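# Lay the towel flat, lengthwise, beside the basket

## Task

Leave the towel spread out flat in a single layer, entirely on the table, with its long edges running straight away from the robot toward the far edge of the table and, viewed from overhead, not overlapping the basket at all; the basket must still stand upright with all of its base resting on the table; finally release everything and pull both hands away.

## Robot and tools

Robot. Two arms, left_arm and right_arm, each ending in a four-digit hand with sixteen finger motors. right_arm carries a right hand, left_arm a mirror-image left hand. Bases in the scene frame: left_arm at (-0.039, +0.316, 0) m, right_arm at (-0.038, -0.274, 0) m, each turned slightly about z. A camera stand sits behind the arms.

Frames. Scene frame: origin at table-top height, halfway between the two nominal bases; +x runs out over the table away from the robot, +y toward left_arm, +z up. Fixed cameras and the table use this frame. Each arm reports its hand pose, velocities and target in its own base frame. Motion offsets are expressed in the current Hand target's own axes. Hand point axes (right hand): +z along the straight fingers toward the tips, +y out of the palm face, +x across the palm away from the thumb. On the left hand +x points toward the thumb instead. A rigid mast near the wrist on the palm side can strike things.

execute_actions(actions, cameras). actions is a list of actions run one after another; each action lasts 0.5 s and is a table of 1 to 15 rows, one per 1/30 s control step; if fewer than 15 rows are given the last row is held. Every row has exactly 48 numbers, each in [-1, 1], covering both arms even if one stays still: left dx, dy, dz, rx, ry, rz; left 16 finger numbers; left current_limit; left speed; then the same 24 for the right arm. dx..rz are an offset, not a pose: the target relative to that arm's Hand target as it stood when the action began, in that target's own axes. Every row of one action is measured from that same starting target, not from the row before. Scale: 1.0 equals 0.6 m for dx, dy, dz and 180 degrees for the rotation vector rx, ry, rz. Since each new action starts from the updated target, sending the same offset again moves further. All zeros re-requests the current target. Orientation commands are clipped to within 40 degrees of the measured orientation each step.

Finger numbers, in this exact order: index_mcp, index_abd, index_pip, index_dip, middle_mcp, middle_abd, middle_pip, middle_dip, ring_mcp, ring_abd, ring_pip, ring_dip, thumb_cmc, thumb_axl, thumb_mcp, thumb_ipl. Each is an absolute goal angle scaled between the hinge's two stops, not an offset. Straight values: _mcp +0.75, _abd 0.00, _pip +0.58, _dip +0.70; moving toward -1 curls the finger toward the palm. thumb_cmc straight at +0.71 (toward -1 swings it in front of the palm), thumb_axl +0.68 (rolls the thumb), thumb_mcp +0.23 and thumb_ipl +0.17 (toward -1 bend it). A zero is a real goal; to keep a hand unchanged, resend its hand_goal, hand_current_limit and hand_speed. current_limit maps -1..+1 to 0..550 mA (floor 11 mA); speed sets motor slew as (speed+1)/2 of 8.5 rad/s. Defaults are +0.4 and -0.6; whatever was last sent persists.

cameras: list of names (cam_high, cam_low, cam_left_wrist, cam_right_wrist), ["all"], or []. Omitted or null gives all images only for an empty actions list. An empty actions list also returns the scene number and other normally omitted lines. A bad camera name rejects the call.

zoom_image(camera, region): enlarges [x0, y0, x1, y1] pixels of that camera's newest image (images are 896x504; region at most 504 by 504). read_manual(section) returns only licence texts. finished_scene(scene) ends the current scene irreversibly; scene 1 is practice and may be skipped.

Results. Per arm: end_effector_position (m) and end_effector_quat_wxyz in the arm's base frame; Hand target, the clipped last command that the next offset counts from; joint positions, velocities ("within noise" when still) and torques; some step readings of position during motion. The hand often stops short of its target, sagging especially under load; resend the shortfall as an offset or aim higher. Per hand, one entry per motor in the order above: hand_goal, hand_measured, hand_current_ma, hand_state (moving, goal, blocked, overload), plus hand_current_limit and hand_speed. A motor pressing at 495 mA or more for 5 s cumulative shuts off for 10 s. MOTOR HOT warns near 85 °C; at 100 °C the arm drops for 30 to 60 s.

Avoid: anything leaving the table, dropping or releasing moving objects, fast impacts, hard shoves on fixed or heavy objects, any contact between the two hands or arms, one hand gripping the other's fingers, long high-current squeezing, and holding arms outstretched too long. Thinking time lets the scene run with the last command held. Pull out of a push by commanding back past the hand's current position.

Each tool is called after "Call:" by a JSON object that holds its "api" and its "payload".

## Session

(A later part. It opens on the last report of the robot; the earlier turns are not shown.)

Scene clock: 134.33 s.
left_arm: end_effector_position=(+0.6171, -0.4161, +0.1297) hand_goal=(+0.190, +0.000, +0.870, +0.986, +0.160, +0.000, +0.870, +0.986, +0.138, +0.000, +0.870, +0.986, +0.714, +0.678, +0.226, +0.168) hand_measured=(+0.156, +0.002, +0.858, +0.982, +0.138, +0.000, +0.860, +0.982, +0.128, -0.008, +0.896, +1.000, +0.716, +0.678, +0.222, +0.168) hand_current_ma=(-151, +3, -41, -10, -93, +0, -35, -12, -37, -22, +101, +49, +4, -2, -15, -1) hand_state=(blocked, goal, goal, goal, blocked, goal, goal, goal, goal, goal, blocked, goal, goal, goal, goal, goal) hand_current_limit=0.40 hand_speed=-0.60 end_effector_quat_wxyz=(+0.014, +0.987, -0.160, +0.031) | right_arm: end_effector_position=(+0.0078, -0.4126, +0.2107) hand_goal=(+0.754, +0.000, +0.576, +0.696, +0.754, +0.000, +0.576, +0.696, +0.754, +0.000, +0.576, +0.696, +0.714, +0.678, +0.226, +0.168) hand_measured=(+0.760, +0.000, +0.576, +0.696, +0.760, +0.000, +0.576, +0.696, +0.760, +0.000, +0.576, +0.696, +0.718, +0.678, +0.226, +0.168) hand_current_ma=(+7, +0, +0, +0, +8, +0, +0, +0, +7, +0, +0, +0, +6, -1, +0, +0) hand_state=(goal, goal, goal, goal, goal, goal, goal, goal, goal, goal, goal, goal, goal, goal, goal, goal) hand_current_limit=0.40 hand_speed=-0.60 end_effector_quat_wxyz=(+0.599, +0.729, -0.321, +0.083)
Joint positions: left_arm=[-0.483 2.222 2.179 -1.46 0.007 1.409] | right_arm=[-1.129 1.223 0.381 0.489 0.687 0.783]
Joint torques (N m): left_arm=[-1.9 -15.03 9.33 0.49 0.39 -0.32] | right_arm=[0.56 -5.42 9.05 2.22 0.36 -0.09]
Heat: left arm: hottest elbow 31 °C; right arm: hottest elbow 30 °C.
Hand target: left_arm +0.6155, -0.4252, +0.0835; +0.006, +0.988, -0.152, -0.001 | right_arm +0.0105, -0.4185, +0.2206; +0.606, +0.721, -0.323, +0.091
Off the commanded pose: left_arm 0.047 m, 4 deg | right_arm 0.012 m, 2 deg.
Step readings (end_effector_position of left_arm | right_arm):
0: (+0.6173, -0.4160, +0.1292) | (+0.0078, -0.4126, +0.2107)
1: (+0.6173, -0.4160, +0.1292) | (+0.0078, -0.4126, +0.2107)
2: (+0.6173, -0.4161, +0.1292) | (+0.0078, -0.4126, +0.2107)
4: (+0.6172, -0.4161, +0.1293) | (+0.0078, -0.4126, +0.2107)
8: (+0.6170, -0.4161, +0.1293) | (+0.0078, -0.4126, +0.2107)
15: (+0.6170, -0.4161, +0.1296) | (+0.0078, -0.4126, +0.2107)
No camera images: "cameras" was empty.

Call:
{"api": "execute_actions", "payload": {"actions": [[[0,0,0,0,0,0,0.18,0,0.869,0.986,0.165,0,0.869,0.986,0.17,0,0.869,0.986,0.714,0.678,0.226,0.168,0.4,-0.6,0,0,0,0,0,0,0.754,0,0.576,0.696,0.754,0,0.576,0.696,0.754,0,0.576,0.696,0.714,0.678,0.226,0.168,0.4,-0.6]],[[0.0058,-0.0081,0,0,0,-0.0625,0.18,0,0.869,0.986,0.165,0,0.869,0.986,0.17,0,0.869,0.986,0.714,0.678,0.226,0.168,0.4,-0.6,0,0,0,0,0,0,0.754,0,0.576,0.696,0.754,0,0.576,0.696,0.754,0,0.576,0.696,0.714,0.678,0.226,0.168,0.4,-0.6]],[[0.0058,-0.0081,0,0,0,-0.0625,0.18,0,0.869,0.986,0.165,0,0.869,0.986,0.17,0,0.869,0.986,0.714,0.678,0.226,0.168,0.4,-0.6,0,0,0,0,0,0,0.754,0,0.576,0.696,0.754,0,0.576,0.696,0.754,0,0.576,0.696,0.714,0.678,0.226,0.168,0.4,-0.6]]], "cameras": ["cam_high"]}}

Call:
{"api": "zoom_image", "payload": {"camera": "cam_high", "region": [340, 120, 680, 400]}}

Scene clock: 144.13 s.
left_arm: end_effector_position=(+0.6315, -0.4012, +0.1317) hand_goal=(+0.180, +0.000, +0.870, +0.986, +0.166, +0.000, +0.870, +0.986, +0.170, +0.000, +0.870, +0.986, +0.714, +0.678, +0.226, +0.168) hand_measured=(+0.164, +0.000, +0.858, +0.982, +0.162, +0.000, +0.862, +0.982, +0.172, -0.002, +0.906, +1.000, +0.716, +0.678, +0.222, +0.168) hand_current_ma=(-66, +2, -41, -10, -15, -2, -28, -12, +9, -7, +148, +49, +4, -2, -15, -1) hand_state=(goal, goal, goal, goal, goal, goal, goal, goal, goal, goal, blocked, goal, goal, goal, goal, goal) hand_current_limit=0.40 hand_speed=-0.60 end_effector_quat_wxyz=(+0.016, +0.999, +0.038, +0.019) | right_arm: end_effector_position=(+0.0078, -0.4126, +0.2107) hand_goal=(+0.754, +0.000, +0.576, +0.696, +0.754, +0.000, +0.576, +0.696, +0.754, +0.000, +0.576, +0.696, +0.714, +0.678, +0.226, +0.168) hand_measured=(+0.760, +0.000, +0.576, +0.696, +0.760, +0.000, +0.576, +0.696, +0.760, +0.000, +0.576, +0.696, +0.718, +0.678, +0.226, +0.168) hand_current_ma=(+7, +0, +0, +0, +8, +0, +0, +0, +7, +0, +0, +0, +6, -1, +0, +0) hand_state=(goal, goal, goal, goal, goal, goal, goal, goal, goal, goal, goal, goal, goal, goal, goal, goal) hand_current_limit=0.40 hand_speed=-0.60 end_effector_quat_wxyz=(+0.599, +0.729, -0.321, +0.083)
Joint positions: left_arm=[-0.483 2.16 2.075 -1.437 0.009 1.011] | right_arm=[-1.129 1.223 0.381 0.489 0.687 0.783]
Joint torques (N m): left_arm=[-2.84 -15.5 6.32 1.88 0.21 -0.39] | right_arm=[0.79 -5.83 9.06 2.1 0.34 -0.08]
Heat: left arm: hottest elbow 31 °C; right arm: hottest elbow 31 °C.
Hand target: left_arm +0.6242, -0.4172, +0.0835; +0.005, +0.999, +0.044, -0.002 | right_arm +0.0105, -0.4185, +0.2206; +0.606, +0.721, -0.323, +0.091
Off the commanded pose: left_arm 0.051 m, 3 deg | right_arm 0.012 m, 2 deg.
Step readings (end_effector_position of left_arm | right_arm):
0: (+0.6171, -0.4161, +0.1297) | (+0.0078, -0.4126, +0.2107)
1: (+0.6171, -0.4161, +0.1297) | (+0.0078, -0.4126, +0.2107)
2: (+0.6171, -0.4164, +0.1299) | (+0.0078, -0.4126, +0.2107)
4: (+0.6170, -0.4164, +0.1299) | (+0.0078, -0.4126, +0.2107)
8: (+0.6171, -0.4164, +0.1299) | (+0.0078, -0.4126, +0.2107)
15: (+0.6171, -0.4164, +0.1299) | (+0.0078, -0.4126, +0.2107)
16: (+0.6173, -0.4164, +0.1299) | (+0.0078, -0.4126, +0.2107)
17: (+0.6181, -0.4164, +0.1299) | (+0.0078, -0.4126, +0.2107)
19: (+0.6200, -0.4160, +0.1305) | (+0.0078, -0.4126, +0.2107)
23: (+0.6223, -0.4138, +0.1313) | (+0.0078, -0.4126, +0.2107)
30: (+0.6245, -0.4119, +0.1311) | (+0.0078, -0.4126, +0.2107)
31: (+0.6246, -0.4116, +0.1310) | (+0.0078, -0.4126, +0.2107)
32: (+0.6251, -0.4109, +0.1309) | (+0.0078, -0.4126, +0.2107)
34: (+0.6259, -0.4089, +0.1312) | (+0.0078, -0.4126, +0.2107)
38: (+0.6282, -0.4051, +0.1315) | (+0.0078, -0.4126, +0.2107)
45: (+0.6305, -0.4022, +0.1316) | (+0.0078, -0.4126, +0.2107)
Images, in order (width x height): cam_high 896x504.

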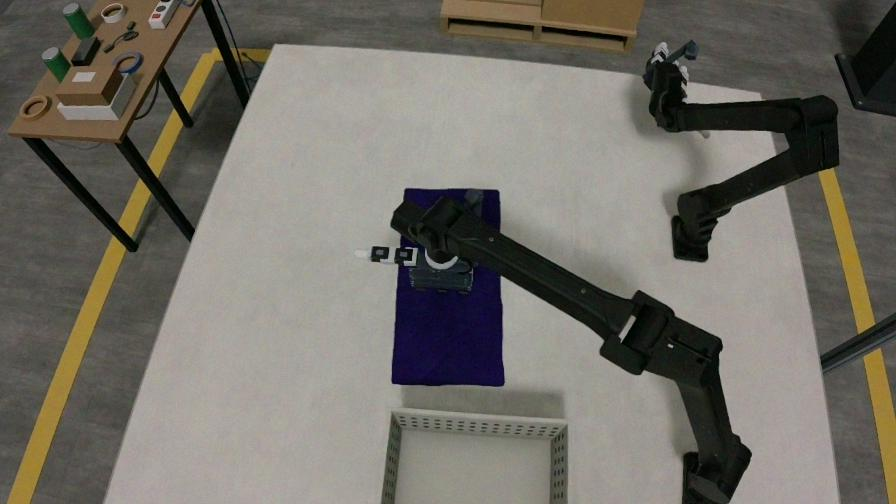

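Scaled by 1.482 from the camera's 896x504 image, which has a finer 1280x720 frame.

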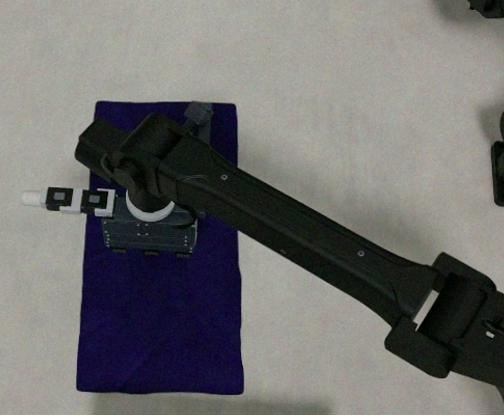

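Call:
{"api": "execute_actions", "payload": {"actions": [[[0,0,-0.0833,0,0,0,-0.068,0,0.869,0.986,-0.41,0,0.869,0.986,-0.068,0,0.869,0.986,0.714,0.678,0.226,0.168,0.4,-0.6,0,0,0,0,0,0,0.754,0,0.576,0.696,0.754,0,0.576,0.696,0.754,0,0.576,0.696,0.714,0.678,0.226,0.168,0.4,-0.6]],[[-0.0035,-0.05,-0.05,0,0,0,-0.068,0.4,0.869,0.986,-0.41,0,0.869,0.986,-0.068,-0.4,0.869,0.986,0.714,0.678,0.226,0.168,0.4,-0.6,0,0,0,0,0,0,0.754,0,0.576,0.696,0.754,0,0.576,0.696,0.754,0,0.576,0.696,0.714,0.678,0.226,0.168,0.4,-0.6]],[[0,0,0.05,0,0,0,-0.068,0.4,0.869,0.986,-0.41,0,0.869,0.986,-0.068,-0.4,0.869,0.986,0.714,0.678,0.226,0.168,0.4,-0.6,0,0,0,0,0,0,0.754,0,0.576,0.696,0.754,0,0.576,0.696,0.754,0,0.576,0.696,0.714,0.678,0.226,0.168,0.4,-0.6]]], "cameras": ["cam_high","cam_low","cam_left_wrist"]}}

Call:
{"api": "zoom_image", "payload": {"camera": "cam_low", "region": [190, 220, 410, 330]}}

Call:
{"api": "zoom_image", "payload": {"camera": "cam_high", "region": [340, 160, 540, 400]}}

Scene clock: 174.00 s.
left_arm: end_effector_position=(+0.6176, -0.3878, +0.1153) hand_goal=(-0.068, +0.400, +0.870, +0.986, -0.410, +0.000, +0.870, +0.986, -0.068, -0.400, +0.870, +0.986, +0.714, +0.678, +0.226, +0.168) hand_measured=(-0.068, +0.400, +0.870, +0.986, -0.390, +0.000, +0.870, +0.984, -0.054, -0.396, +0.874, +0.990, +0.716, +0.678, +0.222, +0.168) hand_current_ma=(-3, +2, -2, +0, +79, -2, -2, -7, +54, +14, +17, +11, +4, -2, -15, -1) hand_state=(goal, goal, goal, goal, goal, goal, goal, goal, goal, goal, goal, goal, goal, goal, goal, goal) hand_current_limit=0.40 hand_speed=-0.60 end_effector_quat_wxyz=(-0.005, +0.999, +0.048, -0.017) | right_arm: end_effector_position=(+0.0078, -0.4126, +0.2107) hand_goal=(+0.754, +0.000, +0.576, +0.696, +0.754, +0.000, +0.576, +0.696, +0.754, +0.000, +0.576, +0.696, +0.714, +0.678, +0.226, +0.168) hand_measured=(+0.760, +0.000, +0.576, +0.696, +0.760, +0.000, +0.576, +0.696, +0.760, +0.000, +0.576, +0.696, +0.718, +0.678, +0.226, +0.168) hand_current_ma=(+7, +0, +0, +0, +8, +0, +0, +0, +7, +0, +0, +0, +6, -1, +0, +0) hand_state=(goal, goal, goal, goal, goal, goal, goal, goal, goal, goal, goal, goal, goal, goal, goal, goal) hand_current_limit=0.40 hand_speed=-0.60 end_effector_quat_wxyz=(+0.599, +0.729, -0.321, +0.083)
Joint positions: left_arm=[-0.477 2.165 2.056 -1.495 0.009 0.997] | right_arm=[-1.129 1.223 0.381 0.489 0.687 0.783]
Joint torques (N m): left_arm=[-0.73 -21.66 8.36 0.96 0.35 0.12] | right_arm=[0.67 -5.54 9.01 2.17 0.38 -0.05]
Heat: left arm: hottest elbow 31 °C; right arm: hottest elbow 31 °C.
Hand target: left_arm +0.6196, -0.3870, +0.1332; +0.005, +0.999, +0.044, -0.002 | right_arm +0.0105, -0.4185, +0.2206; +0.606, +0.721, -0.323, +0.091
Off the commanded pose: left_arm 0.018 m, 2 deg | right_arm 0.012 m, 2 deg.
Step readings (end_effector_position of left_arm | right_arm):
0: (+0.6315, -0.4012, +0.1317) | (+0.0078, -0.4126, +0.2107)
1: (+0.6315, -0.4012, +0.1317) | (+0.0078, -0.4126, +0.2107)
2: (+0.6313, -0.4006, +0.1314) | (+0.0078, -0.4126, +0.2107)
4: (+0.6284, -0.3991, +0.1289) | (+0.0078, -0.4126, +0.2107)
8: (+0.6184, -0.3999, +0.1186) | (+0.0078, -0.4126, +0.2107)
15: (+0.6147, -0.4047, +0.1218) | (+0.0078, -0.4126, +0.2107)
16: (+0.6146, -0.4046, +0.1221) | (+0.0078, -0.4126, +0.2107)
17: (+0.6140, -0.4043, +0.1219) | (+0.0078, -0.4126, +0.2107)
19: (+0.6114, -0.4029, +0.1212) | (+0.0078, -0.4126, +0.2107)
23: (+0.6105, -0.3971, +0.1207) | (+0.0078, -0.4126, +0.2107)
30: (+0.6141, -0.3889, +0.1242) | (+0.0078, -0.4126, +0.2107)
31: (+0.6148, -0.3878, +0.1248) | (+0.0078, -0.4126, +0.2107)
32: (+0.6155, -0.3873, +0.1251) | (+0.0078, -0.4126, +0.2107)
34: (+0.6175, -0.3877, +0.1243) | (+0.0078, -0.4126, +0.2107)
38: (+0.6177, -0.3878, +0.1178) | (+0.0078, -0.4126, +0.2107)
45: (+0.6175, -0.3877, +0.1153) | (+0.0078, -0.4126, +0.2107)
camera_calibration:
cam_left_wrist: T_world_to_cam=[[-0.84727, 0.531138, 0.00515135, 0.699302], [0.356385, 0.56126, 0.746978, -0.140414], [0.393857, 0.634728, -0.664829, 0.203269], [0, 0, 0, 1]] pos_world=[0.56248, -0.421638, 0.236423]
Images, in order (width x height): cam_high 896x504, cam_low 896x504, cam_left_wrist 896x504.

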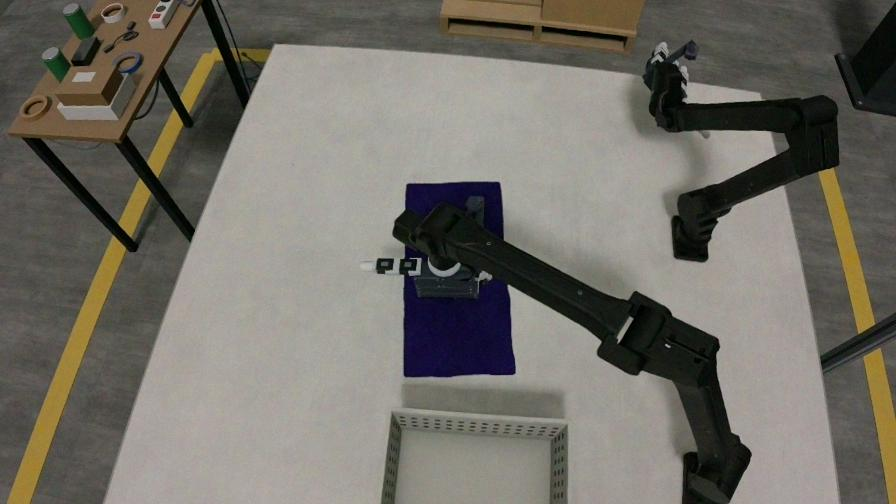

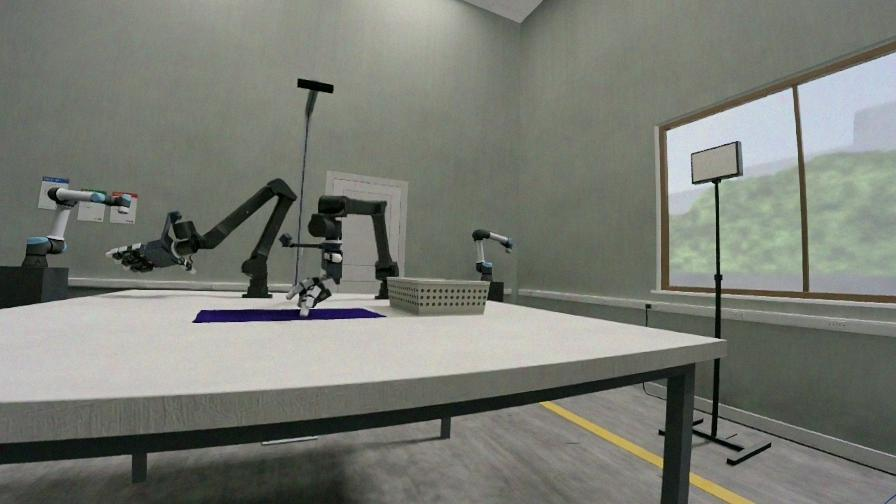

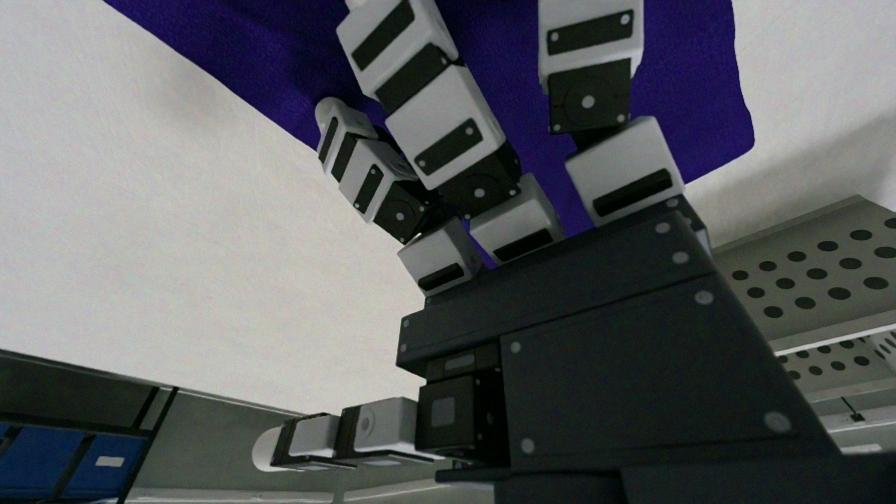

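Scaled by 2.291 from the camera's 896x504 image, which has a finer 1280x720 frame.

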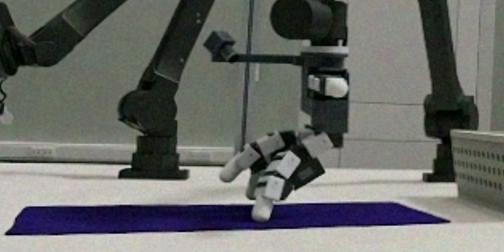

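Scaled by 2.100 from the camera's 896x504 image, which has a finer 1280x720 frame.

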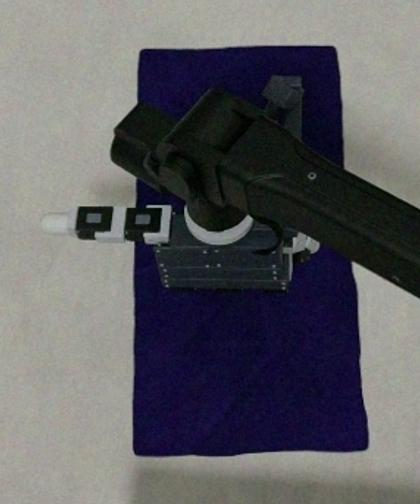

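Call:
{"api": "execute_actions", "payload": {"actions": [[[0,0,0.0333,0,0,0,0.15,0.4,0.869,0.986,-0.41,0,0.869,0.986,0.2,-0.4,0.869,0.986,0.714,0.678,0.226,0.168,-0.04,-0.6,0,0,0,0,0,0,0.754,0,0.576,0.696,0.754,0,0.576,0.696,0.754,0,0.576,0.696,0.714,0.678,0.226,0.168,0.4,-0.6]]], "cameras": ["cam_low"]}}

Call:
{"api": "zoom_image", "payload": {"camera": "cam_low", "region": [190, 220, 410, 330]}}

Scene clock: 187.67 s.
left_arm: end_effector_position=(+0.6199, -0.3940, +0.1227) hand_goal=(+0.150, +0.400, +0.870, +0.986, -0.410, +0.000, +0.870, +0.986, +0.200, -0.400, +0.870, +0.986, +0.714, +0.678, +0.226, +0.168) hand_measured=(+0.066, +0.390, +0.856, +0.982, -0.392, +0.000, +0.870, +0.984, +0.162, -0.402, +0.856, +0.982, +0.716, +0.678, +0.222, +0.168) hand_current_ma=(-264, -30, -54, -10, +78, -2, -1, -7, -171, -3, -50, -17, +4, -2, -15, -1) hand_state=(blocked, goal, goal, goal, goal, goal, goal, goal, blocked, goal, goal, goal, goal, goal, goal, goal) hand_current_limit=-0.04 hand_speed=-0.60 end_effector_quat_wxyz=(+0.013, +0.999, +0.044, +0.000) | right_arm: end_effector_position=(+0.0078, -0.4126, +0.2107) hand_goal=(+0.754, +0.000, +0.576, +0.696, +0.754, +0.000, +0.576, +0.696, +0.754, +0.000, +0.576, +0.696, +0.714, +0.678, +0.226, +0.168) hand_measured=(+0.760, +0.000, +0.576, +0.696, +0.760, +0.000, +0.576, +0.696, +0.760, +0.000, +0.576, +0.696, +0.718, +0.678, +0.226, +0.168) hand_current_ma=(+7, +0, +0, +0, +8, +0, +0, +0, +7, +0, +0, +0, +6, -1, +0, +0) hand_state=(goal, goal, goal, goal, goal, goal, goal, goal, goal, goal, goal, goal, goal, goal, goal, goal) hand_current_limit=0.40 hand_speed=-0.60 end_effector_quat_wxyz=(+0.599, +0.729, -0.321, +0.083)
Joint positions: left_arm=[-0.479 2.144 2.029 -1.443 0.022 1.003] | right_arm=[-1.129 1.223 0.381 0.489 0.687 0.783]
Joint torques (N m): left_arm=[-0.67 -18.84 7.43 0.88 -0.24 0.06] | right_arm=[0.85 -5.54 9.11 2.21 0.34 -0.08]
Heat: left arm: hottest elbow 31 °C; right arm: hottest elbow 31 °C.
Hand target: left_arm +0.6197, -0.3872, +0.1131; +0.005, +0.999, +0.044, -0.002 | right_arm +0.0105, -0.4185, +0.2206; +0.606, +0.721, -0.323, +0.091
Off the commanded pose: left_arm 0.012 m, 1 deg | right_arm 0.012 m, 2 deg.
Step readings (end_effector_position of left_arm | right_arm):
0: (+0.6176, -0.3878, +0.1153) | (+0.0078, -0.4126, +0.2107)
1: (+0.6176, -0.3879, +0.1151) | (+0.0078, -0.4126, +0.2107)
2: (+0.6178, -0.3883, +0.1147) | (+0.0078, -0.4126, +0.2107)
4: (+0.6180, -0.3888, +0.1156) | (+0.0078, -0.4126, +0.2107)
8: (+0.6195, -0.3913, +0.1200) | (+0.0078, -0.4126, +0.2107)
15: (+0.6199, -0.3940, +0.1229) | (+0.0078, -0.4126, +0.2107)
Images, in order (width x height): cam_low 896x504.

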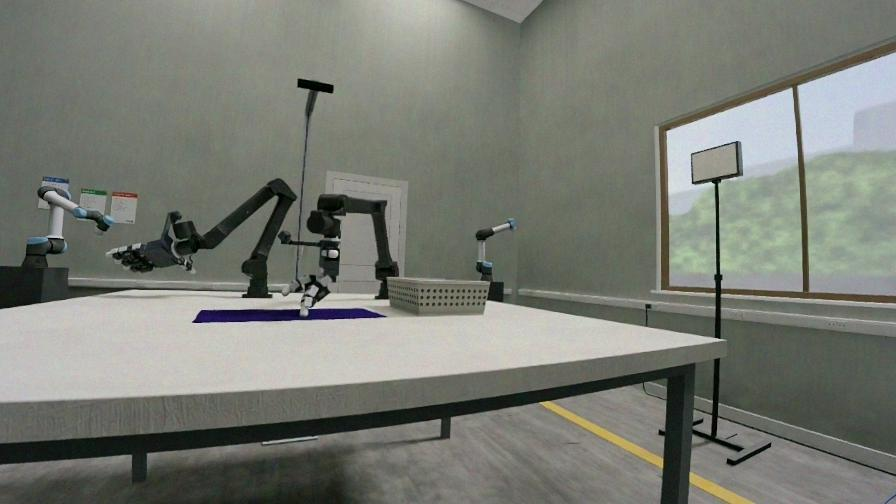

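Scaled by 2.291 from the camera's 896x504 image, which has a finer 1280x720 frame.

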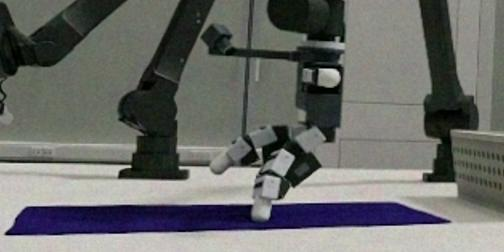

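Call:
{"api": "execute_actions", "payload": {"actions": [[[0,0,0.0333,0,0,0,0.15,0.4,0.869,0.986,-0.41,0,0.869,0.986,0.2,-0.4,0.869,0.986,0.714,0.678,0.226,0.168,-0.04,-0.6,0,0,0,0,0,0,0.754,0,0.576,0.696,0.754,0,0.576,0.696,0.754,0,0.576,0.696,0.714,0.678,0.226,0.168,0.4,-0.6]],[[0.0051,-0.0081,0,0,0,-0.0625,0.15,0.4,0.869,0.986,-0.41,0,0.869,0.986,0.2,-0.4,0.869,0.986,0.714,0.678,0.226,0.168,-0.04,-0.6,0,0,0,0,0,0,0.754,0,0.576,0.696,0.754,0,0.576,0.696,0.754,0,0.576,0.696,0.714,0.678,0.226,0.168,0.4,-0.6]],[[0.0051,-0.0081,0,0,0,-0.0625,0.15,0.4,0.869,0.986,-0.41,0,0.869,0.986,0.2,-0.4,0.869,0.986,0.714,0.678,0.226,0.168,-0.04,-0.6,0,0,0,0,0,0,0.754,0,0.576,0.696,0.754,0,0.576,0.696,0.754,0,0.576,0.696,0.714,0.678,0.226,0.168,0.4,-0.6]]], "cameras": ["cam_high"]}}

Call:
{"api": "zoom_image", "payload": {"camera": "cam_high", "region": [340, 160, 540, 400]}}

Scene clock: 196.20 s.
left_arm: end_effector_position=(+0.6251, -0.3733, +0.1239) hand_goal=(+0.150, +0.400, +0.870, +0.986, -0.410, +0.000, +0.870, +0.986, +0.200, -0.400, +0.870, +0.986, +0.714, +0.678, +0.226, +0.168) hand_measured=(+0.106, +0.386, +0.850, +0.980, -0.392, +0.000, +0.870, +0.984, +0.208, -0.444, +0.892, +0.998, +0.716, +0.678, +0.222, +0.168) hand_current_ma=(-192, -43, -79, -24, +78, -2, -1, -7, +32, -162, +85, +49, +4, -2, -15, -1) hand_state=(blocked, goal, blocked, goal, goal, goal, goal, goal, goal, blocked, blocked, goal, goal, goal, goal, goal) hand_current_limit=-0.04 hand_speed=-0.60 end_effector_quat_wxyz=(+0.019, +0.975, +0.222, +0.003) | right_arm: end_effector_position=(+0.0078, -0.4126, +0.2107) hand_goal=(+0.754, +0.000, +0.576, +0.696, +0.754, +0.000, +0.576, +0.696, +0.754, +0.000, +0.576, +0.696, +0.714, +0.678, +0.226, +0.168) hand_measured=(+0.760, +0.000, +0.576, +0.696, +0.760, +0.000, +0.576, +0.696, +0.760, +0.000, +0.576, +0.696, +0.718, +0.678, +0.226, +0.168) hand_current_ma=(+7, +0, +0, +0, +8, +0, +0, +0, +7, +0, +0, +0, +6, -1, +0, +0) hand_state=(goal, goal, goal, goal, goal, goal, goal, goal, goal, goal, goal, goal, goal, goal, goal, goal) hand_current_limit=0.40 hand_speed=-0.60 end_effector_quat_wxyz=(+0.599, +0.729, -0.321, +0.083)
Joint positions: left_arm=[-0.488 2.066 1.9 -1.376 0.025 0.635] | right_arm=[-1.129 1.223 0.381 0.489 0.687 0.783]
Joint torques (N m): left_arm=[-1.79 -15.79 6.93 1.61 -0.44 -0.49] | right_arm=[0.5 -5.71 9.1 2.15 0.36 -0.07]
Heat: left arm: hottest shoulder 30 °C; right arm: hottest elbow 31 °C.
Hand target: left_arm +0.6237, -0.3768, +0.0929; +0.005, +0.971, +0.238, -0.003 | right_arm +0.0105, -0.4185, +0.2206; +0.606, +0.721, -0.323, +0.091
Off the commanded pose: left_arm 0.031 m, 3 deg | right_arm 0.012 m, 2 deg.
Step readings (end_effector_position of left_arm | right_arm):
0: (+0.6199, -0.3940, +0.1227) | (+0.0078, -0.4126, +0.2107)
1: (+0.6198, -0.3939, +0.1224) | (+0.0078, -0.4126, +0.2107)
2: (+0.6197, -0.3940, +0.1217) | (+0.0078, -0.4126, +0.2107)
4: (+0.6194, -0.3940, +0.1220) | (+0.0078, -0.4126, +0.2107)
8: (+0.6193, -0.3943, +0.1223) | (+0.0078, -0.4126, +0.2107)
15: (+0.6192, -0.3945, +0.1225) | (+0.0078, -0.4126, +0.2107)
16: (+0.6190, -0.3944, +0.1223) | (+0.0078, -0.4126, +0.2107)
17: (+0.6190, -0.3940, +0.1221) | (+0.0078, -0.4126, +0.2107)
19: (+0.6193, -0.3917, +0.1228) | (+0.0078, -0.4126, +0.2107)
23: (+0.6202, -0.3873, +0.1228) | (+0.0078, -0.4126, +0.2107)
30: (+0.6220, -0.3841, +0.1228) | (+0.0078, -0.4126, +0.2107)
31: (+0.6222, -0.3837, +0.1228) | (+0.0078, -0.4126, +0.2107)
32: (+0.6225, -0.3830, +0.1224) | (+0.0078, -0.4126, +0.2107)
34: (+0.6221, -0.3814, +0.1229) | (+0.0078, -0.4126, +0.2107)
38: (+0.6230, -0.3764, +0.1229) | (+0.0078, -0.4126, +0.2107)
45: (+0.6244, -0.3741, +0.1240) | (+0.0078, -0.4126, +0.2107)
Images, in order (width x height): cam_high 896x504.

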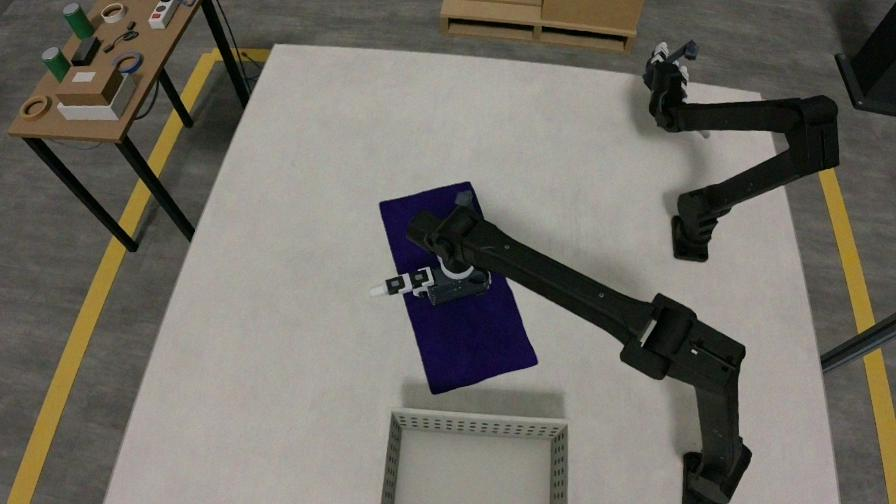

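Scaled by 2.100 from the camera's 896x504 image, which has a finer 1280x720 frame.

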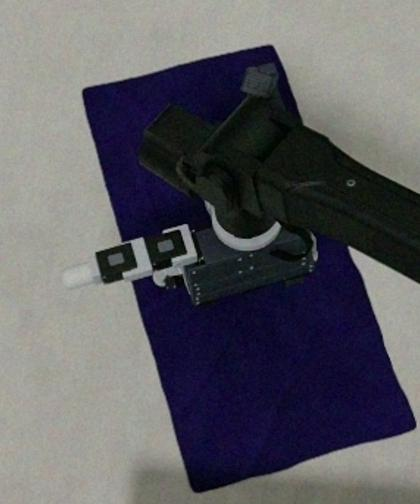

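Call:
{"api": "execute_actions", "payload": {"actions": [[[0,0,0.0333,0,0,0,0.2,0.4,0.869,0.986,-0.41,0,0.869,0.986,0.3,-0.4,0.869,0.986,0.714,0.678,0.226,0.168,0.0,-0.6,0,0,0,0,0,0,0.754,0,0.576,0.696,0.754,0,0.576,0.696,0.754,0,0.576,0.696,0.714,0.678,0.226,0.168,0.4,-0.6]],[[0.0051,-0.0081,0,0,0,-0.0625,0.2,0.4,0.869,0.986,-0.41,0,0.869,0.986,0.3,-0.4,0.869,0.986,0.714,0.678,0.226,0.168,0.0,-0.6,0,0,0,0,0,0,0.754,0,0.576,0.696,0.754,0,0.576,0.696,0.754,0,0.576,0.696,0.714,0.678,0.226,0.168,0.4,-0.6]],[[0.0051,-0.0081,0,0,0,-0.0625,0.2,0.4,0.869,0.986,-0.41,0,0.869,0.986,0.3,-0.4,0.869,0.986,0.714,0.678,0.226,0.168,0.0,-0.6,0,0,0,0,0,0,0.754,0,0.576,0.696,0.754,0,0.576,0.696,0.754,0,0.576,0.696,0.714,0.678,0.226,0.168,0.4,-0.6]],[[0.0051,-0.0081,0,0,0,-0.0625,0.2,0.4,0.869,0.986,-0.41,0,0.869,0.986,0.3,-0.4,0.869,0.986,0.714,0.678,0.226,0.168,0.0,-0.6,0,0,0,0,0,0,0.754,0,0.576,0.696,0.754,0,0.576,0.696,0.754,0,0.576,0.696,0.714,0.678,0.226,0.168,0.4,-0.6]]], "cameras": ["cam_high"]}}

Call:
{"api": "zoom_image", "payload": {"camera": "cam_high", "region": [340, 160, 580, 400]}}

Scene clock: 207.03 s.
left_arm: end_effector_position=(+0.6291, -0.3472, +0.1283) hand_goal=(+0.200, +0.400, +0.870, +0.986, -0.410, +0.000, +0.870, +0.986, +0.300, -0.400, +0.870, +0.986, +0.714, +0.678, +0.226, +0.168) hand_measured=(+0.198, +0.396, +0.864, +0.982, -0.392, +0.000, +0.870, +0.984, +0.358, -0.468, +0.996, +1.000, +0.716, +0.678, +0.222, +0.168) hand_current_ma=(-6, -10, -24, -15, +78, -2, -1, -7, +266, -258, +275, +51, +4, -2, -15, -1) hand_state=(goal, goal, goal, goal, goal, goal, goal, goal, blocked, blocked, blocked, goal, goal, goal, goal, goal) hand_current_limit=0.00 hand_speed=-0.60 end_effector_quat_wxyz=(+0.029, +0.865, +0.501, +0.007) | right_arm: end_effector_position=(+0.0078, -0.4126, +0.2107) hand_goal=(+0.754, +0.000, +0.576, +0.696, +0.754, +0.000, +0.576, +0.696, +0.754, +0.000, +0.576, +0.696, +0.714, +0.678, +0.226, +0.168) hand_measured=(+0.760, +0.000, +0.576, +0.696, +0.760, +0.000, +0.576, +0.696, +0.760, +0.000, +0.576, +0.696, +0.718, +0.678, +0.226, +0.168) hand_current_ma=(+7, +0, +0, +0, +8, +0, +0, +0, +7, +0, +0, +0, +6, -1, +0, +0) hand_state=(goal, goal, goal, goal, goal, goal, goal, goal, goal, goal, goal, goal, goal, goal, goal, goal) hand_current_limit=0.40 hand_speed=-0.60 end_effector_quat_wxyz=(+0.599, +0.729, -0.321, +0.083)
Joint positions: left_arm=[-0.533 2.011 1.818 -1.321 0.016 -0.014] | right_arm=[-1.129 1.223 0.381 0.489 0.687 0.783]
Joint torques (N m): left_arm=[-3.19 -12.98 6.35 2.17 -0.27 -0.47] | right_arm=[0.62 -5.42 9.09 2.18 0.35 -0.06]
Heat: left arm: hottest shoulder 30 °C; right arm: hottest elbow 31 °C.
Hand target: left_arm +0.6217, -0.3601, +0.0728; +0.004, +0.860, +0.510, -0.004 | right_arm +0.0105, -0.4185, +0.2206; +0.606, +0.721, -0.323, +0.091
Off the commanded pose: left_arm 0.057 m, 3 deg | right_arm 0.012 m, 2 deg.
Step readings (end_effector_position of left_arm | right_arm):
0: (+0.6252, -0.3733, +0.1239) | (+0.0078, -0.4126, +0.2107)
1: (+0.6253, -0.3733, +0.1238) | (+0.0078, -0.4126, +0.2107)
2: (+0.6258, -0.3737, +0.1239) | (+0.0078, -0.4126, +0.2107)
4: (+0.6269, -0.3757, +0.1262) | (+0.0078, -0.4126, +0.2107)
8: (+0.6268, -0.3770, +0.1276) | (+0.0078, -0.4126, +0.2107)
15: (+0.6269, -0.3769, +0.1277) | (+0.0078, -0.4126, +0.2107)
16: (+0.6271, -0.3767, +0.1278) | (+0.0078, -0.4126, +0.2107)
17: (+0.6274, -0.3758, +0.1276) | (+0.0078, -0.4126, +0.2107)
19: (+0.6278, -0.3725, +0.1277) | (+0.0078, -0.4126, +0.2107)
23: (+0.6282, -0.3678, +0.1277) | (+0.0078, -0.4126, +0.2107)
30: (+0.6294, -0.3651, +0.1283) | (+0.0078, -0.4126, +0.2107)
31: (+0.6295, -0.3646, +0.1282) | (+0.0078, -0.4126, +0.2107)
32: (+0.6296, -0.3638, +0.1280) | (+0.0078, -0.4126, +0.2107)
34: (+0.6294, -0.3613, +0.1282) | (+0.0078, -0.4126, +0.2107)
38: (+0.6292, -0.3568, +0.1284) | (+0.0078, -0.4126, +0.2107)
45: (+0.6304, -0.3549, +0.1286) | (+0.0078, -0.4126, +0.2107)
46: (+0.6306, -0.3549, +0.1287) | (+0.0078, -0.4126, +0.2107)
47: (+0.6308, -0.3544, +0.1285) | (+0.0078, -0.4126, +0.2107)
49: (+0.6306, -0.3522, +0.1286) | (+0.0078, -0.4126, +0.2107)
53: (+0.6300, -0.3489, +0.1285) | (+0.0078, -0.4126, +0.2107)
60: (+0.6292, -0.3479, +0.1283) | (+0.0078, -0.4126, +0.2107)
Images, in order (width x height): cam_high 896x504.

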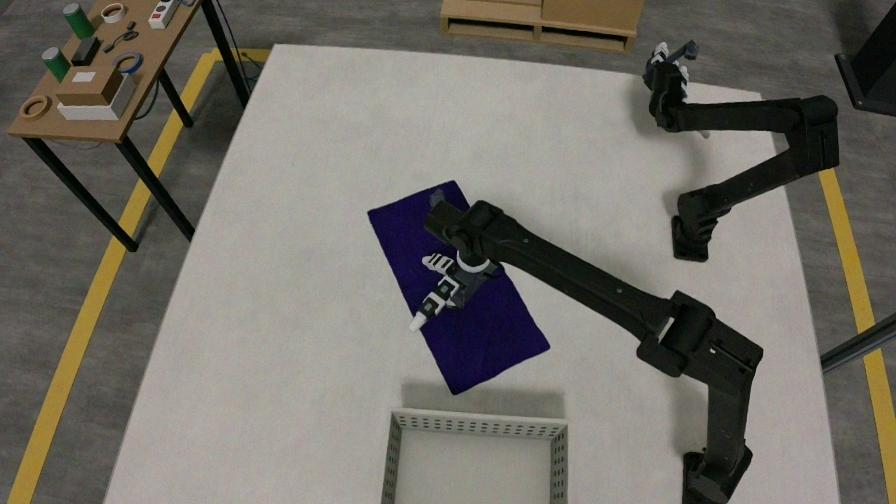

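Scaled by 2.100 from the camera's 896x504 image, which has a finer 1280x720 frame.

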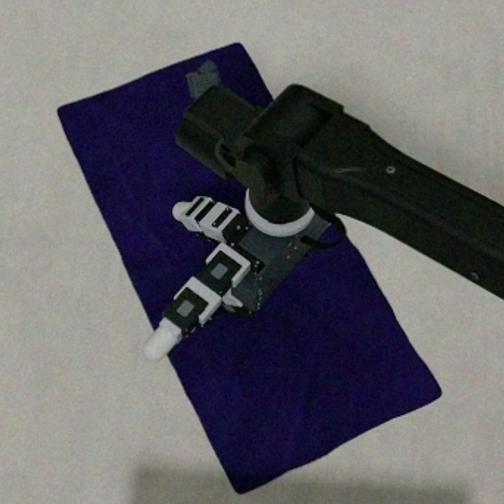

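Call:
{"api": "execute_actions", "payload": {"actions": [[[0.0248,0.0005,-0.0667,0,0,0,-0.068,0.4,0.869,0.986,-0.41,0,0.869,0.986,-0.068,-0.4,0.869,0.986,0.714,0.678,0.226,0.168,0.4,-0.6,0,0,0,0,0,0,0.754,0,0.576,0.696,0.754,0,0.576,0.696,0.754,0,0.576,0.696,0.714,0.678,0.226,0.168,0.4,-0.6]],[[-0.0588,-0.021,-0.05,0,0,0,-0.068,0.6,0.869,0.986,-0.41,0,0.869,0.986,-0.068,-0.6,0.869,0.986,0.714,0.678,0.226,0.168,0.4,-0.6,0,0,0,0,0,0,0.754,0,0.576,0.696,0.754,0,0.576,0.696,0.754,0,0.576,0.696,0.714,0.678,0.226,0.168,0.4,-0.6]],[[0,0,0.04,0,0,0,-0.068,0.6,0.869,0.986,-0.41,0,0.869,0.986,-0.068,-0.6,0.869,0.986,0.714,0.678,0.226,0.168,0.4,-0.6,0,0,0,0,0,0,0.754,0,0.576,0.696,0.754,0,0.576,0.696,0.754,0,0.576,0.696,0.714,0.678,0.226,0.168,0.4,-0.6]],[[0,0,0.0333,0,0,0,0.3,0.6,0.869,0.986,-0.41,0,0.869,0.986,0.1,-0.6,0.869,0.986,0.714,0.678,0.226,0.168,0.2,-0.6,0,0,0,0,0,0,0.754,0,0.576,0.696,0.754,0,0.576,0.696,0.754,0,0.576,0.696,0.714,0.678,0.226,0.168,0.4,-0.6]],[[0,0,0.0333,0,0,0,0.3,0.6,0.869,0.986,-0.41,0,0.869,0.986,0.1,-0.6,0.869,0.986,0.714,0.678,0.226,0.168,0.2,-0.6,0,0,0,0,0,0,0.754,0,0.576,0.696,0.754,0,0.576,0.696,0.754,0,0.576,0.696,0.714,0.678,0.226,0.168,0.4,-0.6]]], "cameras": ["cam_high","cam_low"]}}

Call:
{"api": "zoom_image", "payload": {"camera": "cam_high", "region": [340, 160, 580, 400]}}

Call:
{"api": "zoom_image", "payload": {"camera": "cam_low", "region": [190, 220, 410, 330]}}

Scene clock: 240.87 s.
left_arm: end_effector_position=(+0.6050, -0.3803, +0.1171) hand_goal=(+0.300, +0.600, +0.870, +0.986, -0.410, +0.000, +0.870, +0.986, +0.100, -0.600, +0.870, +0.986, +0.714, +0.678, +0.226, +0.168) hand_measured=(+0.170, +0.640, +0.854, +0.990, -0.392, +0.000, +0.870, +0.984, +0.102, -0.598, +0.872, +0.988, +0.716, +0.678, +0.222, +0.168) hand_current_ma=(-330, +147, -64, +13, +77, -2, -1, -7, +8, +7, +5, +6, +4, -2, -15, -1) hand_state=(blocked, blocked, goal, goal, goal, goal, goal, goal, goal, goal, goal, goal, goal, goal, goal, goal) hand_current_limit=0.20 hand_speed=-0.60 end_effector_quat_wxyz=(+0.027, +0.864, +0.502, +0.008) | right_arm: end_effector_position=(+0.0078, -0.4126, +0.2107) hand_goal=(+0.754, +0.000, +0.576, +0.696, +0.754, +0.000, +0.576, +0.696, +0.754, +0.000, +0.576, +0.696, +0.714, +0.678, +0.226, +0.168) hand_measured=(+0.760, +0.000, +0.576, +0.696, +0.760, +0.000, +0.576, +0.696, +0.760, +0.000, +0.576, +0.696, +0.718, +0.678, +0.226, +0.168) hand_current_ma=(+7, +0, +0, +0, +8, +0, +0, +0, +7, +0, +0, +0, +6, -1, +0, +0) hand_state=(goal, goal, goal, goal, goal, goal, goal, goal, goal, goal, goal, goal, goal, goal, goal, goal) hand_current_limit=0.40 hand_speed=-0.60 end_effector_quat_wxyz=(+0.599, +0.729, -0.321, +0.083)
Joint positions: left_arm=[-0.6 2.011 1.789 -1.292 0.009 -0.082] | right_arm=[-1.129 1.223 0.381 0.489 0.687 0.783]
Joint torques (N m): left_arm=[-0.62 -14.92 6.22 1.25 0.05 -0.14] | right_arm=[0.5 -5.48 9.14 2.15 0.35 -0.07]
Heat: left arm: hottest elbow 30 °C; right arm: hottest elbow 31 °C.
Hand target: left_arm +0.6011, -0.3718, +0.0789; +0.003, +0.860, +0.510, -0.005 | right_arm +0.0105, -0.4185, +0.2206; +0.606, +0.721, -0.323, +0.091
Off the commanded pose: left_arm 0.039 m, 3 deg | right_arm 0.012 m, 2 deg.
Step readings (end_effector_position of left_arm | right_arm):
0: (+0.6291, -0.3472, +0.1283) | (+0.0078, -0.4126, +0.2107)
1: (+0.6291, -0.3472, +0.1283) | (+0.0078, -0.4126, +0.2107)
2: (+0.6286, -0.3468, +0.1283) | (+0.0078, -0.4126, +0.2107)
4: (+0.6262, -0.3454, +0.1283) | (+0.0078, -0.4126, +0.2107)
8: (+0.6205, -0.3421, +0.1266) | (+0.0078, -0.4126, +0.2107)
15: (+0.6178, -0.3404, +0.1244) | (+0.0078, -0.4126, +0.2107)
16: (+0.6179, -0.3401, +0.1226) | (+0.0078, -0.4126, +0.2107)
17: (+0.6170, -0.3413, +0.1213) | (+0.0078, -0.4126, +0.2107)
19: (+0.6140, -0.3419, +0.1191) | (+0.0078, -0.4126, +0.2107)
23: (+0.6022, -0.3526, +0.1177) | (+0.0078, -0.4126, +0.2107)
30: (+0.5889, -0.3691, +0.1169) | (+0.0078, -0.4126, +0.2107)
31: (+0.5888, -0.3692, +0.1169) | (+0.0078, -0.4126, +0.2107)
32: (+0.5889, -0.3692, +0.1170) | (+0.0078, -0.4126, +0.2107)
34: (+0.5905, -0.3701, +0.1175) | (+0.0078, -0.4126, +0.2107)
38: (+0.5945, -0.3726, +0.1190) | (+0.0078, -0.4126, +0.2107)
45: (+0.5960, -0.3735, +0.1196) | (+0.0078, -0.4126, +0.2107)
46: (+0.5962, -0.3737, +0.1196) | (+0.0078, -0.4126, +0.2107)
47: (+0.5967, -0.3740, +0.1192) | (+0.0078, -0.4126, +0.2107)
49: (+0.5982, -0.3750, +0.1175) | (+0.0078, -0.4126, +0.2107)
53: (+0.6014, -0.3764, +0.1166) | (+0.0078, -0.4126, +0.2107)
60: (+0.6026, -0.3776, +0.1172) | (+0.0078, -0.4126, +0.2107)
61: (+0.6028, -0.3777, +0.1172) | (+0.0078, -0.4126, +0.2107)
62: (+0.6031, -0.3779, +0.1168) | (+0.0078, -0.4126, +0.2107)
64: (+0.6039, -0.3784, +0.1163) | (+0.0078, -0.4126, +0.2107)
68: (+0.6042, -0.3797, +0.1166) | (+0.0078, -0.4126, +0.2107)
75: (+0.6049, -0.3803, +0.1172) | (+0.0078, -0.4126, +0.2107)
Images, in order (width x height): cam_high 896x504, cam_low 896x504.

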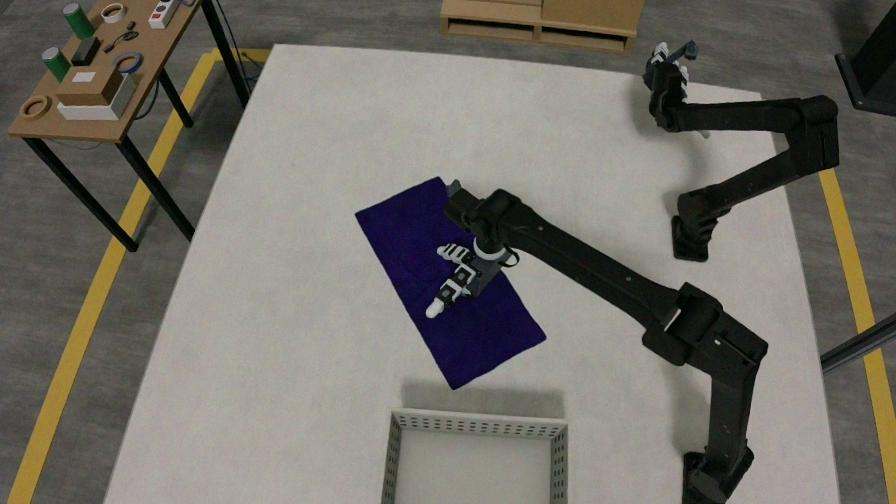

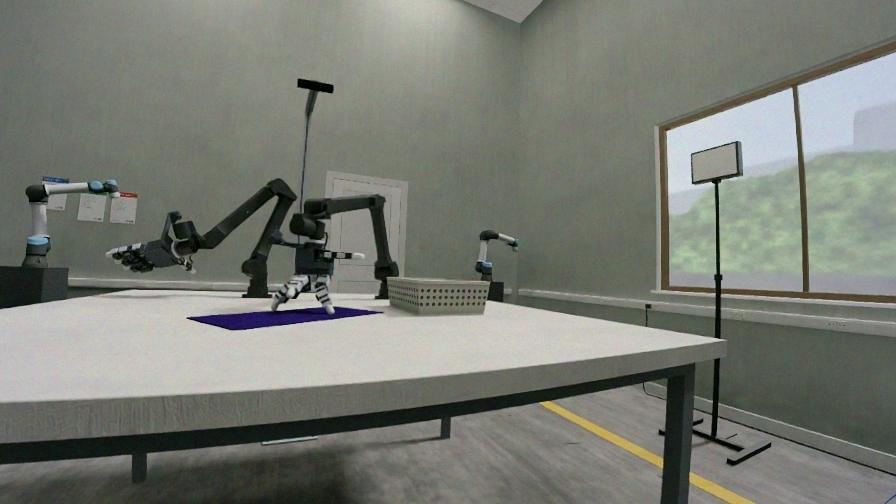

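Scaled by 2.100 from the camera's 896x504 image, which has a finer 1280x720 frame.

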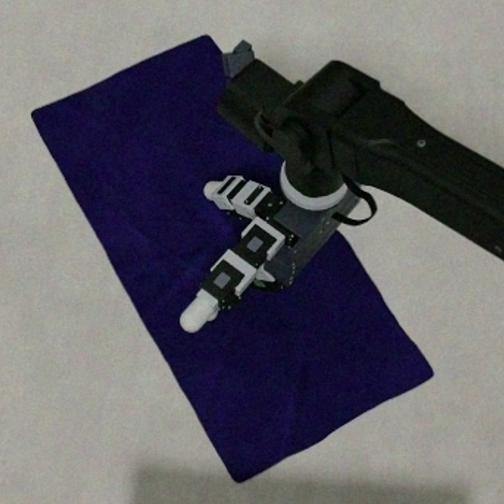

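Scaled by 2.291 from the camera's 896x504 image, which has a finer 1280x720 frame.

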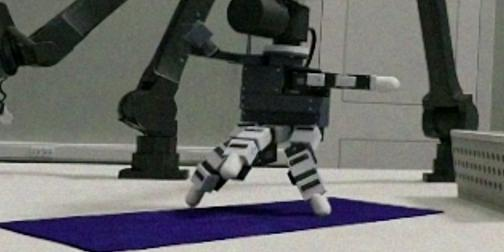

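Call:
{"api": "execute_actions", "payload": {"actions": [[[0,0,0.0167,0,0,0,0.3,0.6,0.869,0.986,-0.41,0,0.869,0.986,0.2,-0.6,0.869,0.986,0.714,0.678,0.226,0.168,0.2,-0.6,0,0,0,0,0,0,0.754,0,0.576,0.696,0.754,0,0.576,0.696,0.754,0,0.576,0.696,0.714,0.678,0.226,0.168,0.4,-0.6]],[[0.0009,-0.0077,0,0,0,-0.0625,0.3,0.6,0.869,0.986,-0.41,0,0.869,0.986,0.2,-0.6,0.869,0.986,0.714,0.678,0.226,0.168,0.2,-0.6,0,0,0,0,0,0,0.754,0,0.576,0.696,0.754,0,0.576,0.696,0.754,0,0.576,0.696,0.714,0.678,0.226,0.168,0.4,-0.6]],[[0.0009,-0.0077,0,0,0,-0.0625,0.3,0.6,0.869,0.986,-0.41,0,0.869,0.986,0.2,-0.6,0.869,0.986,0.714,0.678,0.226,0.168,0.2,-0.6,0,0,0,0,0,0,0.754,0,0.576,0.696,0.754,0,0.576,0.696,0.754,0,0.576,0.696,0.714,0.678,0.226,0.168,0.4,-0.6]]], "cameras": ["cam_high"]}}

Call:
{"api": "zoom_image", "payload": {"camera": "cam_high", "region": [340, 160, 580, 400]}}

Scene clock: 251.50 s.
left_arm: end_effector_position=(+0.6004, -0.3676, +0.1195) hand_goal=(+0.300, +0.600, +0.870, +0.986, -0.410, +0.000, +0.870, +0.986, +0.200, -0.600, +0.870, +0.986, +0.714, +0.678, +0.226, +0.168) hand_measured=(+0.194, +0.616, +0.814, +0.966, -0.392, +0.000, +0.870, +0.984, +0.206, -0.620, +0.882, +0.998, +0.716, +0.678, +0.222, +0.168) hand_current_ma=(-330, +56, -235, -79, +77, -2, -1, -7, +26, -70, +41, +44, +3, -2, -15, -1) hand_state=(blocked, goal, blocked, blocked, goal, goal, goal, goal, goal, blocked, goal, goal, goal, goal, goal, goal) hand_current_limit=0.20 hand_speed=-0.60 end_effector_quat_wxyz=(+0.044, +0.757, +0.652, +0.011) | right_arm: end_effector_position=(+0.0078, -0.4126, +0.2107) hand_goal=(+0.754, +0.000, +0.576, +0.696, +0.754, +0.000, +0.576, +0.696, +0.754, +0.000, +0.576, +0.696, +0.714, +0.678, +0.226, +0.168) hand_measured=(+0.760, +0.000, +0.576, +0.696, +0.760, +0.000, +0.576, +0.696, +0.760, +0.000, +0.576, +0.696, +0.718, +0.678, +0.226, +0.168) hand_current_ma=(+7, +0, +0, +0, +8, +0, +0, +0, +7, +0, +0, +0, +6, -1, +0, +0) hand_state=(goal, goal, goal, goal, goal, goal, goal, goal, goal, goal, goal, goal, goal, goal, goal, goal) hand_current_limit=0.40 hand_speed=-0.60 end_effector_quat_wxyz=(+0.599, +0.729, -0.321, +0.083)
Joint positions: left_arm=[-0.634 2.005 1.78 -1.256 -0.002 -0.486] | right_arm=[-1.129 1.223 0.381 0.489 0.687 0.783]
Joint torques (N m): left_arm=[-1.44 -12.16 8.8 -0.01 0.27 -0.53] | right_arm=[0.67 -5.42 9.01 2.1 0.36 -0.08]
Heat: left arm: hottest elbow 30 °C; right arm: hottest elbow 31 °C.
Hand target: left_arm +0.5930, -0.3674, +0.0691; +0.003, +0.744, +0.668, -0.005 | right_arm +0.0105, -0.4185, +0.2206; +0.606, +0.721, -0.323, +0.091
Off the commanded pose: left_arm 0.051 m, 6 deg | right_arm 0.012 m, 2 deg.
Step readings (end_effector_position of left_arm | right_arm):
0: (+0.6050, -0.3803, +0.1171) | (+0.0078, -0.4126, +0.2107)
1: (+0.6051, -0.3803, +0.1172) | (+0.0078, -0.4126, +0.2107)
2: (+0.6053, -0.3805, +0.1171) | (+0.0078, -0.4126, +0.2107)
4: (+0.6065, -0.3811, +0.1183) | (+0.0078, -0.4126, +0.2107)
8: (+0.6078, -0.3818, +0.1194) | (+0.0078, -0.4126, +0.2107)
15: (+0.6079, -0.3819, +0.1198) | (+0.0078, -0.4126, +0.2107)
16: (+0.6080, -0.3816, +0.1198) | (+0.0078, -0.4126, +0.2107)
17: (+0.6081, -0.3813, +0.1198) | (+0.0078, -0.4126, +0.2107)
19: (+0.6080, -0.3807, +0.1200) | (+0.0078, -0.4126, +0.2107)
23: (+0.6075, -0.3788, +0.1200) | (+0.0078, -0.4126, +0.2107)
30: (+0.6075, -0.3767, +0.1202) | (+0.0078, -0.4126, +0.2107)
31: (+0.6076, -0.3762, +0.1202) | (+0.0078, -0.4126, +0.2107)
32: (+0.6073, -0.3758, +0.1202) | (+0.0078, -0.4126, +0.2107)
34: (+0.6050, -0.3760, +0.1201) | (+0.0078, -0.4126, +0.2107)
38: (+0.6023, -0.3733, +0.1199) | (+0.0078, -0.4126, +0.2107)
45: (+0.6007, -0.3696, +0.1196) | (+0.0078, -0.4126, +0.2107)
Images, in order (width x height): cam_high 896x504.

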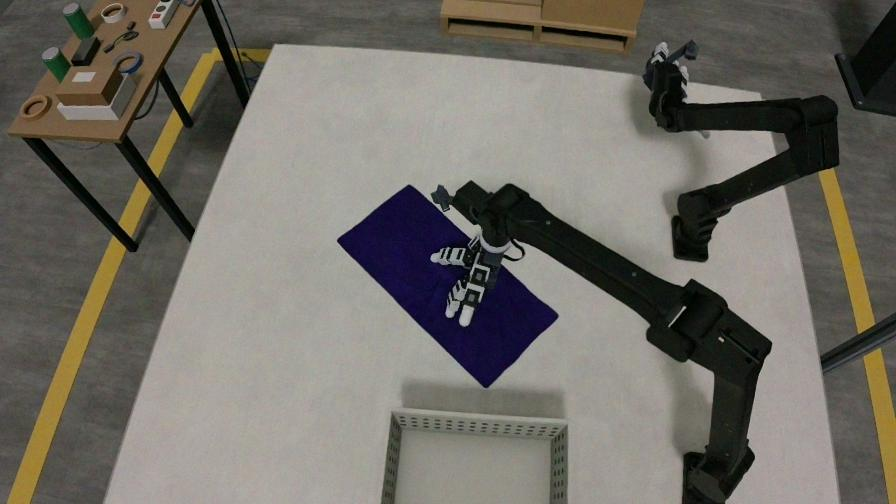

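Scaled by 2.100 from the camera's 896x504 image, which has a finer 1280x720 frame.

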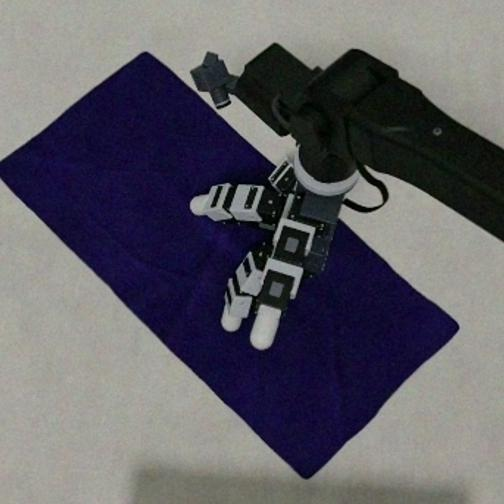

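Call:
{"api": "execute_actions", "payload": {"actions": [[[0.003,-0.0079,0,0,0,-0.0625,0.3,0.6,0.869,0.986,-0.41,0,0.869,0.986,0.2,-0.6,0.869,0.986,0.714,0.678,0.226,0.168,0.2,-0.6,0,0,0,0,0,0,0.754,0,0.576,0.696,0.754,0,0.576,0.696,0.754,0,0.576,0.696,0.714,0.678,0.226,0.168,0.4,-0.6]],[[0.003,-0.0079,0,0,0,-0.0625,0.3,0.6,0.869,0.986,-0.41,0,0.869,0.986,0.2,-0.6,0.869,0.986,0.714,0.678,0.226,0.168,0.2,-0.6,0,0,0,0,0,0,0.754,0,0.576,0.696,0.754,0,0.576,0.696,0.754,0,0.576,0.696,0.714,0.678,0.226,0.168,0.4,-0.6]]], "cameras": ["cam_high"]}}

Call:
{"api": "zoom_image", "payload": {"camera": "cam_high", "region": [330, 160, 570, 400]}}

Scene clock: 259.60 s.
left_arm: end_effector_position=(+0.5886, -0.3604, +0.1174) hand_goal=(+0.300, +0.600, +0.870, +0.986, -0.410, +0.000, +0.870, +0.986, +0.200, -0.600, +0.870, +0.986, +0.714, +0.678, +0.226, +0.168) hand_measured=(+0.162, +0.612, +0.812, +0.964, -0.392, +0.000, +0.870, +0.984, +0.206, -0.622, +0.882, +0.998, +0.716, +0.678, +0.222, +0.168) hand_current_ma=(-330, +36, -244, -84, +77, -2, -1, -7, +24, -74, +42, +44, +3, -2, -15, -1) hand_state=(blocked, goal, blocked, blocked, goal, goal, goal, goal, goal, blocked, goal, goal, goal, goal, goal, goal) hand_current_limit=0.20 hand_speed=-0.60 end_effector_quat_wxyz=(+0.041, +0.614, +0.788, +0.002) | right_arm: end_effector_position=(+0.0078, -0.4126, +0.2107) hand_goal=(+0.754, +0.000, +0.576, +0.696, +0.754, +0.000, +0.576, +0.696, +0.754, +0.000, +0.576, +0.696, +0.714, +0.678, +0.226, +0.168) hand_measured=(+0.760, +0.000, +0.576, +0.696, +0.760, +0.000, +0.576, +0.696, +0.760, +0.000, +0.576, +0.696, +0.718, +0.678, +0.226, +0.168) hand_current_ma=(+7, +0, +0, +0, +8, +0, +0, +0, +7, +0, +0, +0, +6, -1, +0, +0) hand_state=(goal, goal, goal, goal, goal, goal, goal, goal, goal, goal, goal, goal, goal, goal, goal, goal) hand_current_limit=0.40 hand_speed=-0.60 end_effector_quat_wxyz=(+0.599, +0.729, -0.321, +0.083)
Joint positions: left_arm=[-0.668 2.05 1.854 -1.293 -0.004 -0.915] | right_arm=[-1.129 1.223 0.381 0.489 0.687 0.783]
Joint torques (N m): left_arm=[-1.67 -12.51 9.66 0.18 0.3 -0.41] | right_arm=[0.97 -5.6 9.03 2.22 0.37 -0.08]
Heat: left arm: hottest elbow 31 °C; right arm: hottest elbow 31 °C.
Hand target: left_arm +0.5836, -0.3639, +0.0690; +0.002, +0.600, +0.800, -0.006 | right_arm +0.0105, -0.4185, +0.2206; +0.606, +0.721, -0.323, +0.091
Off the commanded pose: left_arm 0.049 m, 5 deg | right_arm 0.012 m, 2 deg.
Step readings (end_effector_position of left_arm | right_arm):
0: (+0.6004, -0.3675, +0.1195) | (+0.0078, -0.4126, +0.2107)
1: (+0.6003, -0.3676, +0.1195) | (+0.0078, -0.4126, +0.2107)
2: (+0.5997, -0.3674, +0.1196) | (+0.0078, -0.4126, +0.2107)
4: (+0.5983, -0.3671, +0.1193) | (+0.0078, -0.4126, +0.2107)
8: (+0.5970, -0.3657, +0.1188) | (+0.0078, -0.4126, +0.2107)
15: (+0.5964, -0.3639, +0.1188) | (+0.0078, -0.4126, +0.2107)
16: (+0.5965, -0.3636, +0.1189) | (+0.0078, -0.4126, +0.2107)
17: (+0.5963, -0.3631, +0.1186) | (+0.0078, -0.4126, +0.2107)
19: (+0.5962, -0.3620, +0.1184) | (+0.0078, -0.4126, +0.2107)
23: (+0.5941, -0.3618, +0.1180) | (+0.0078, -0.4126, +0.2107)
30: (+0.5889, -0.3611, +0.1175) | (+0.0078, -0.4126, +0.2107)
Images, in order (width x height): cam_high 896x504.

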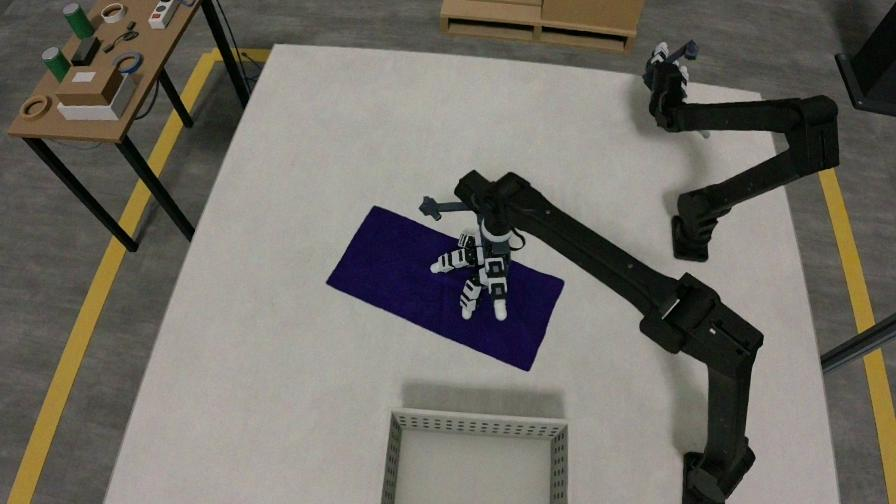

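Scaled by 2.100 from the camera's 896x504 image, which has a finer 1280x720 frame.

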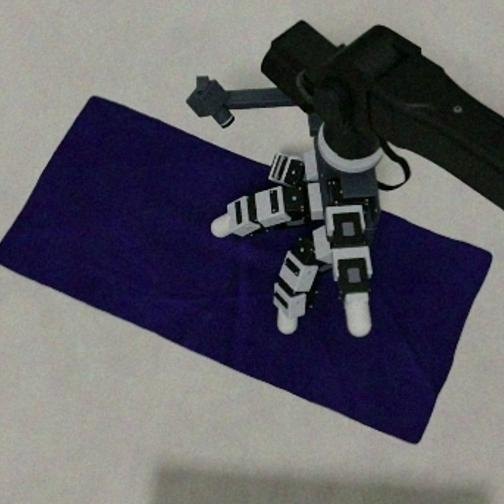

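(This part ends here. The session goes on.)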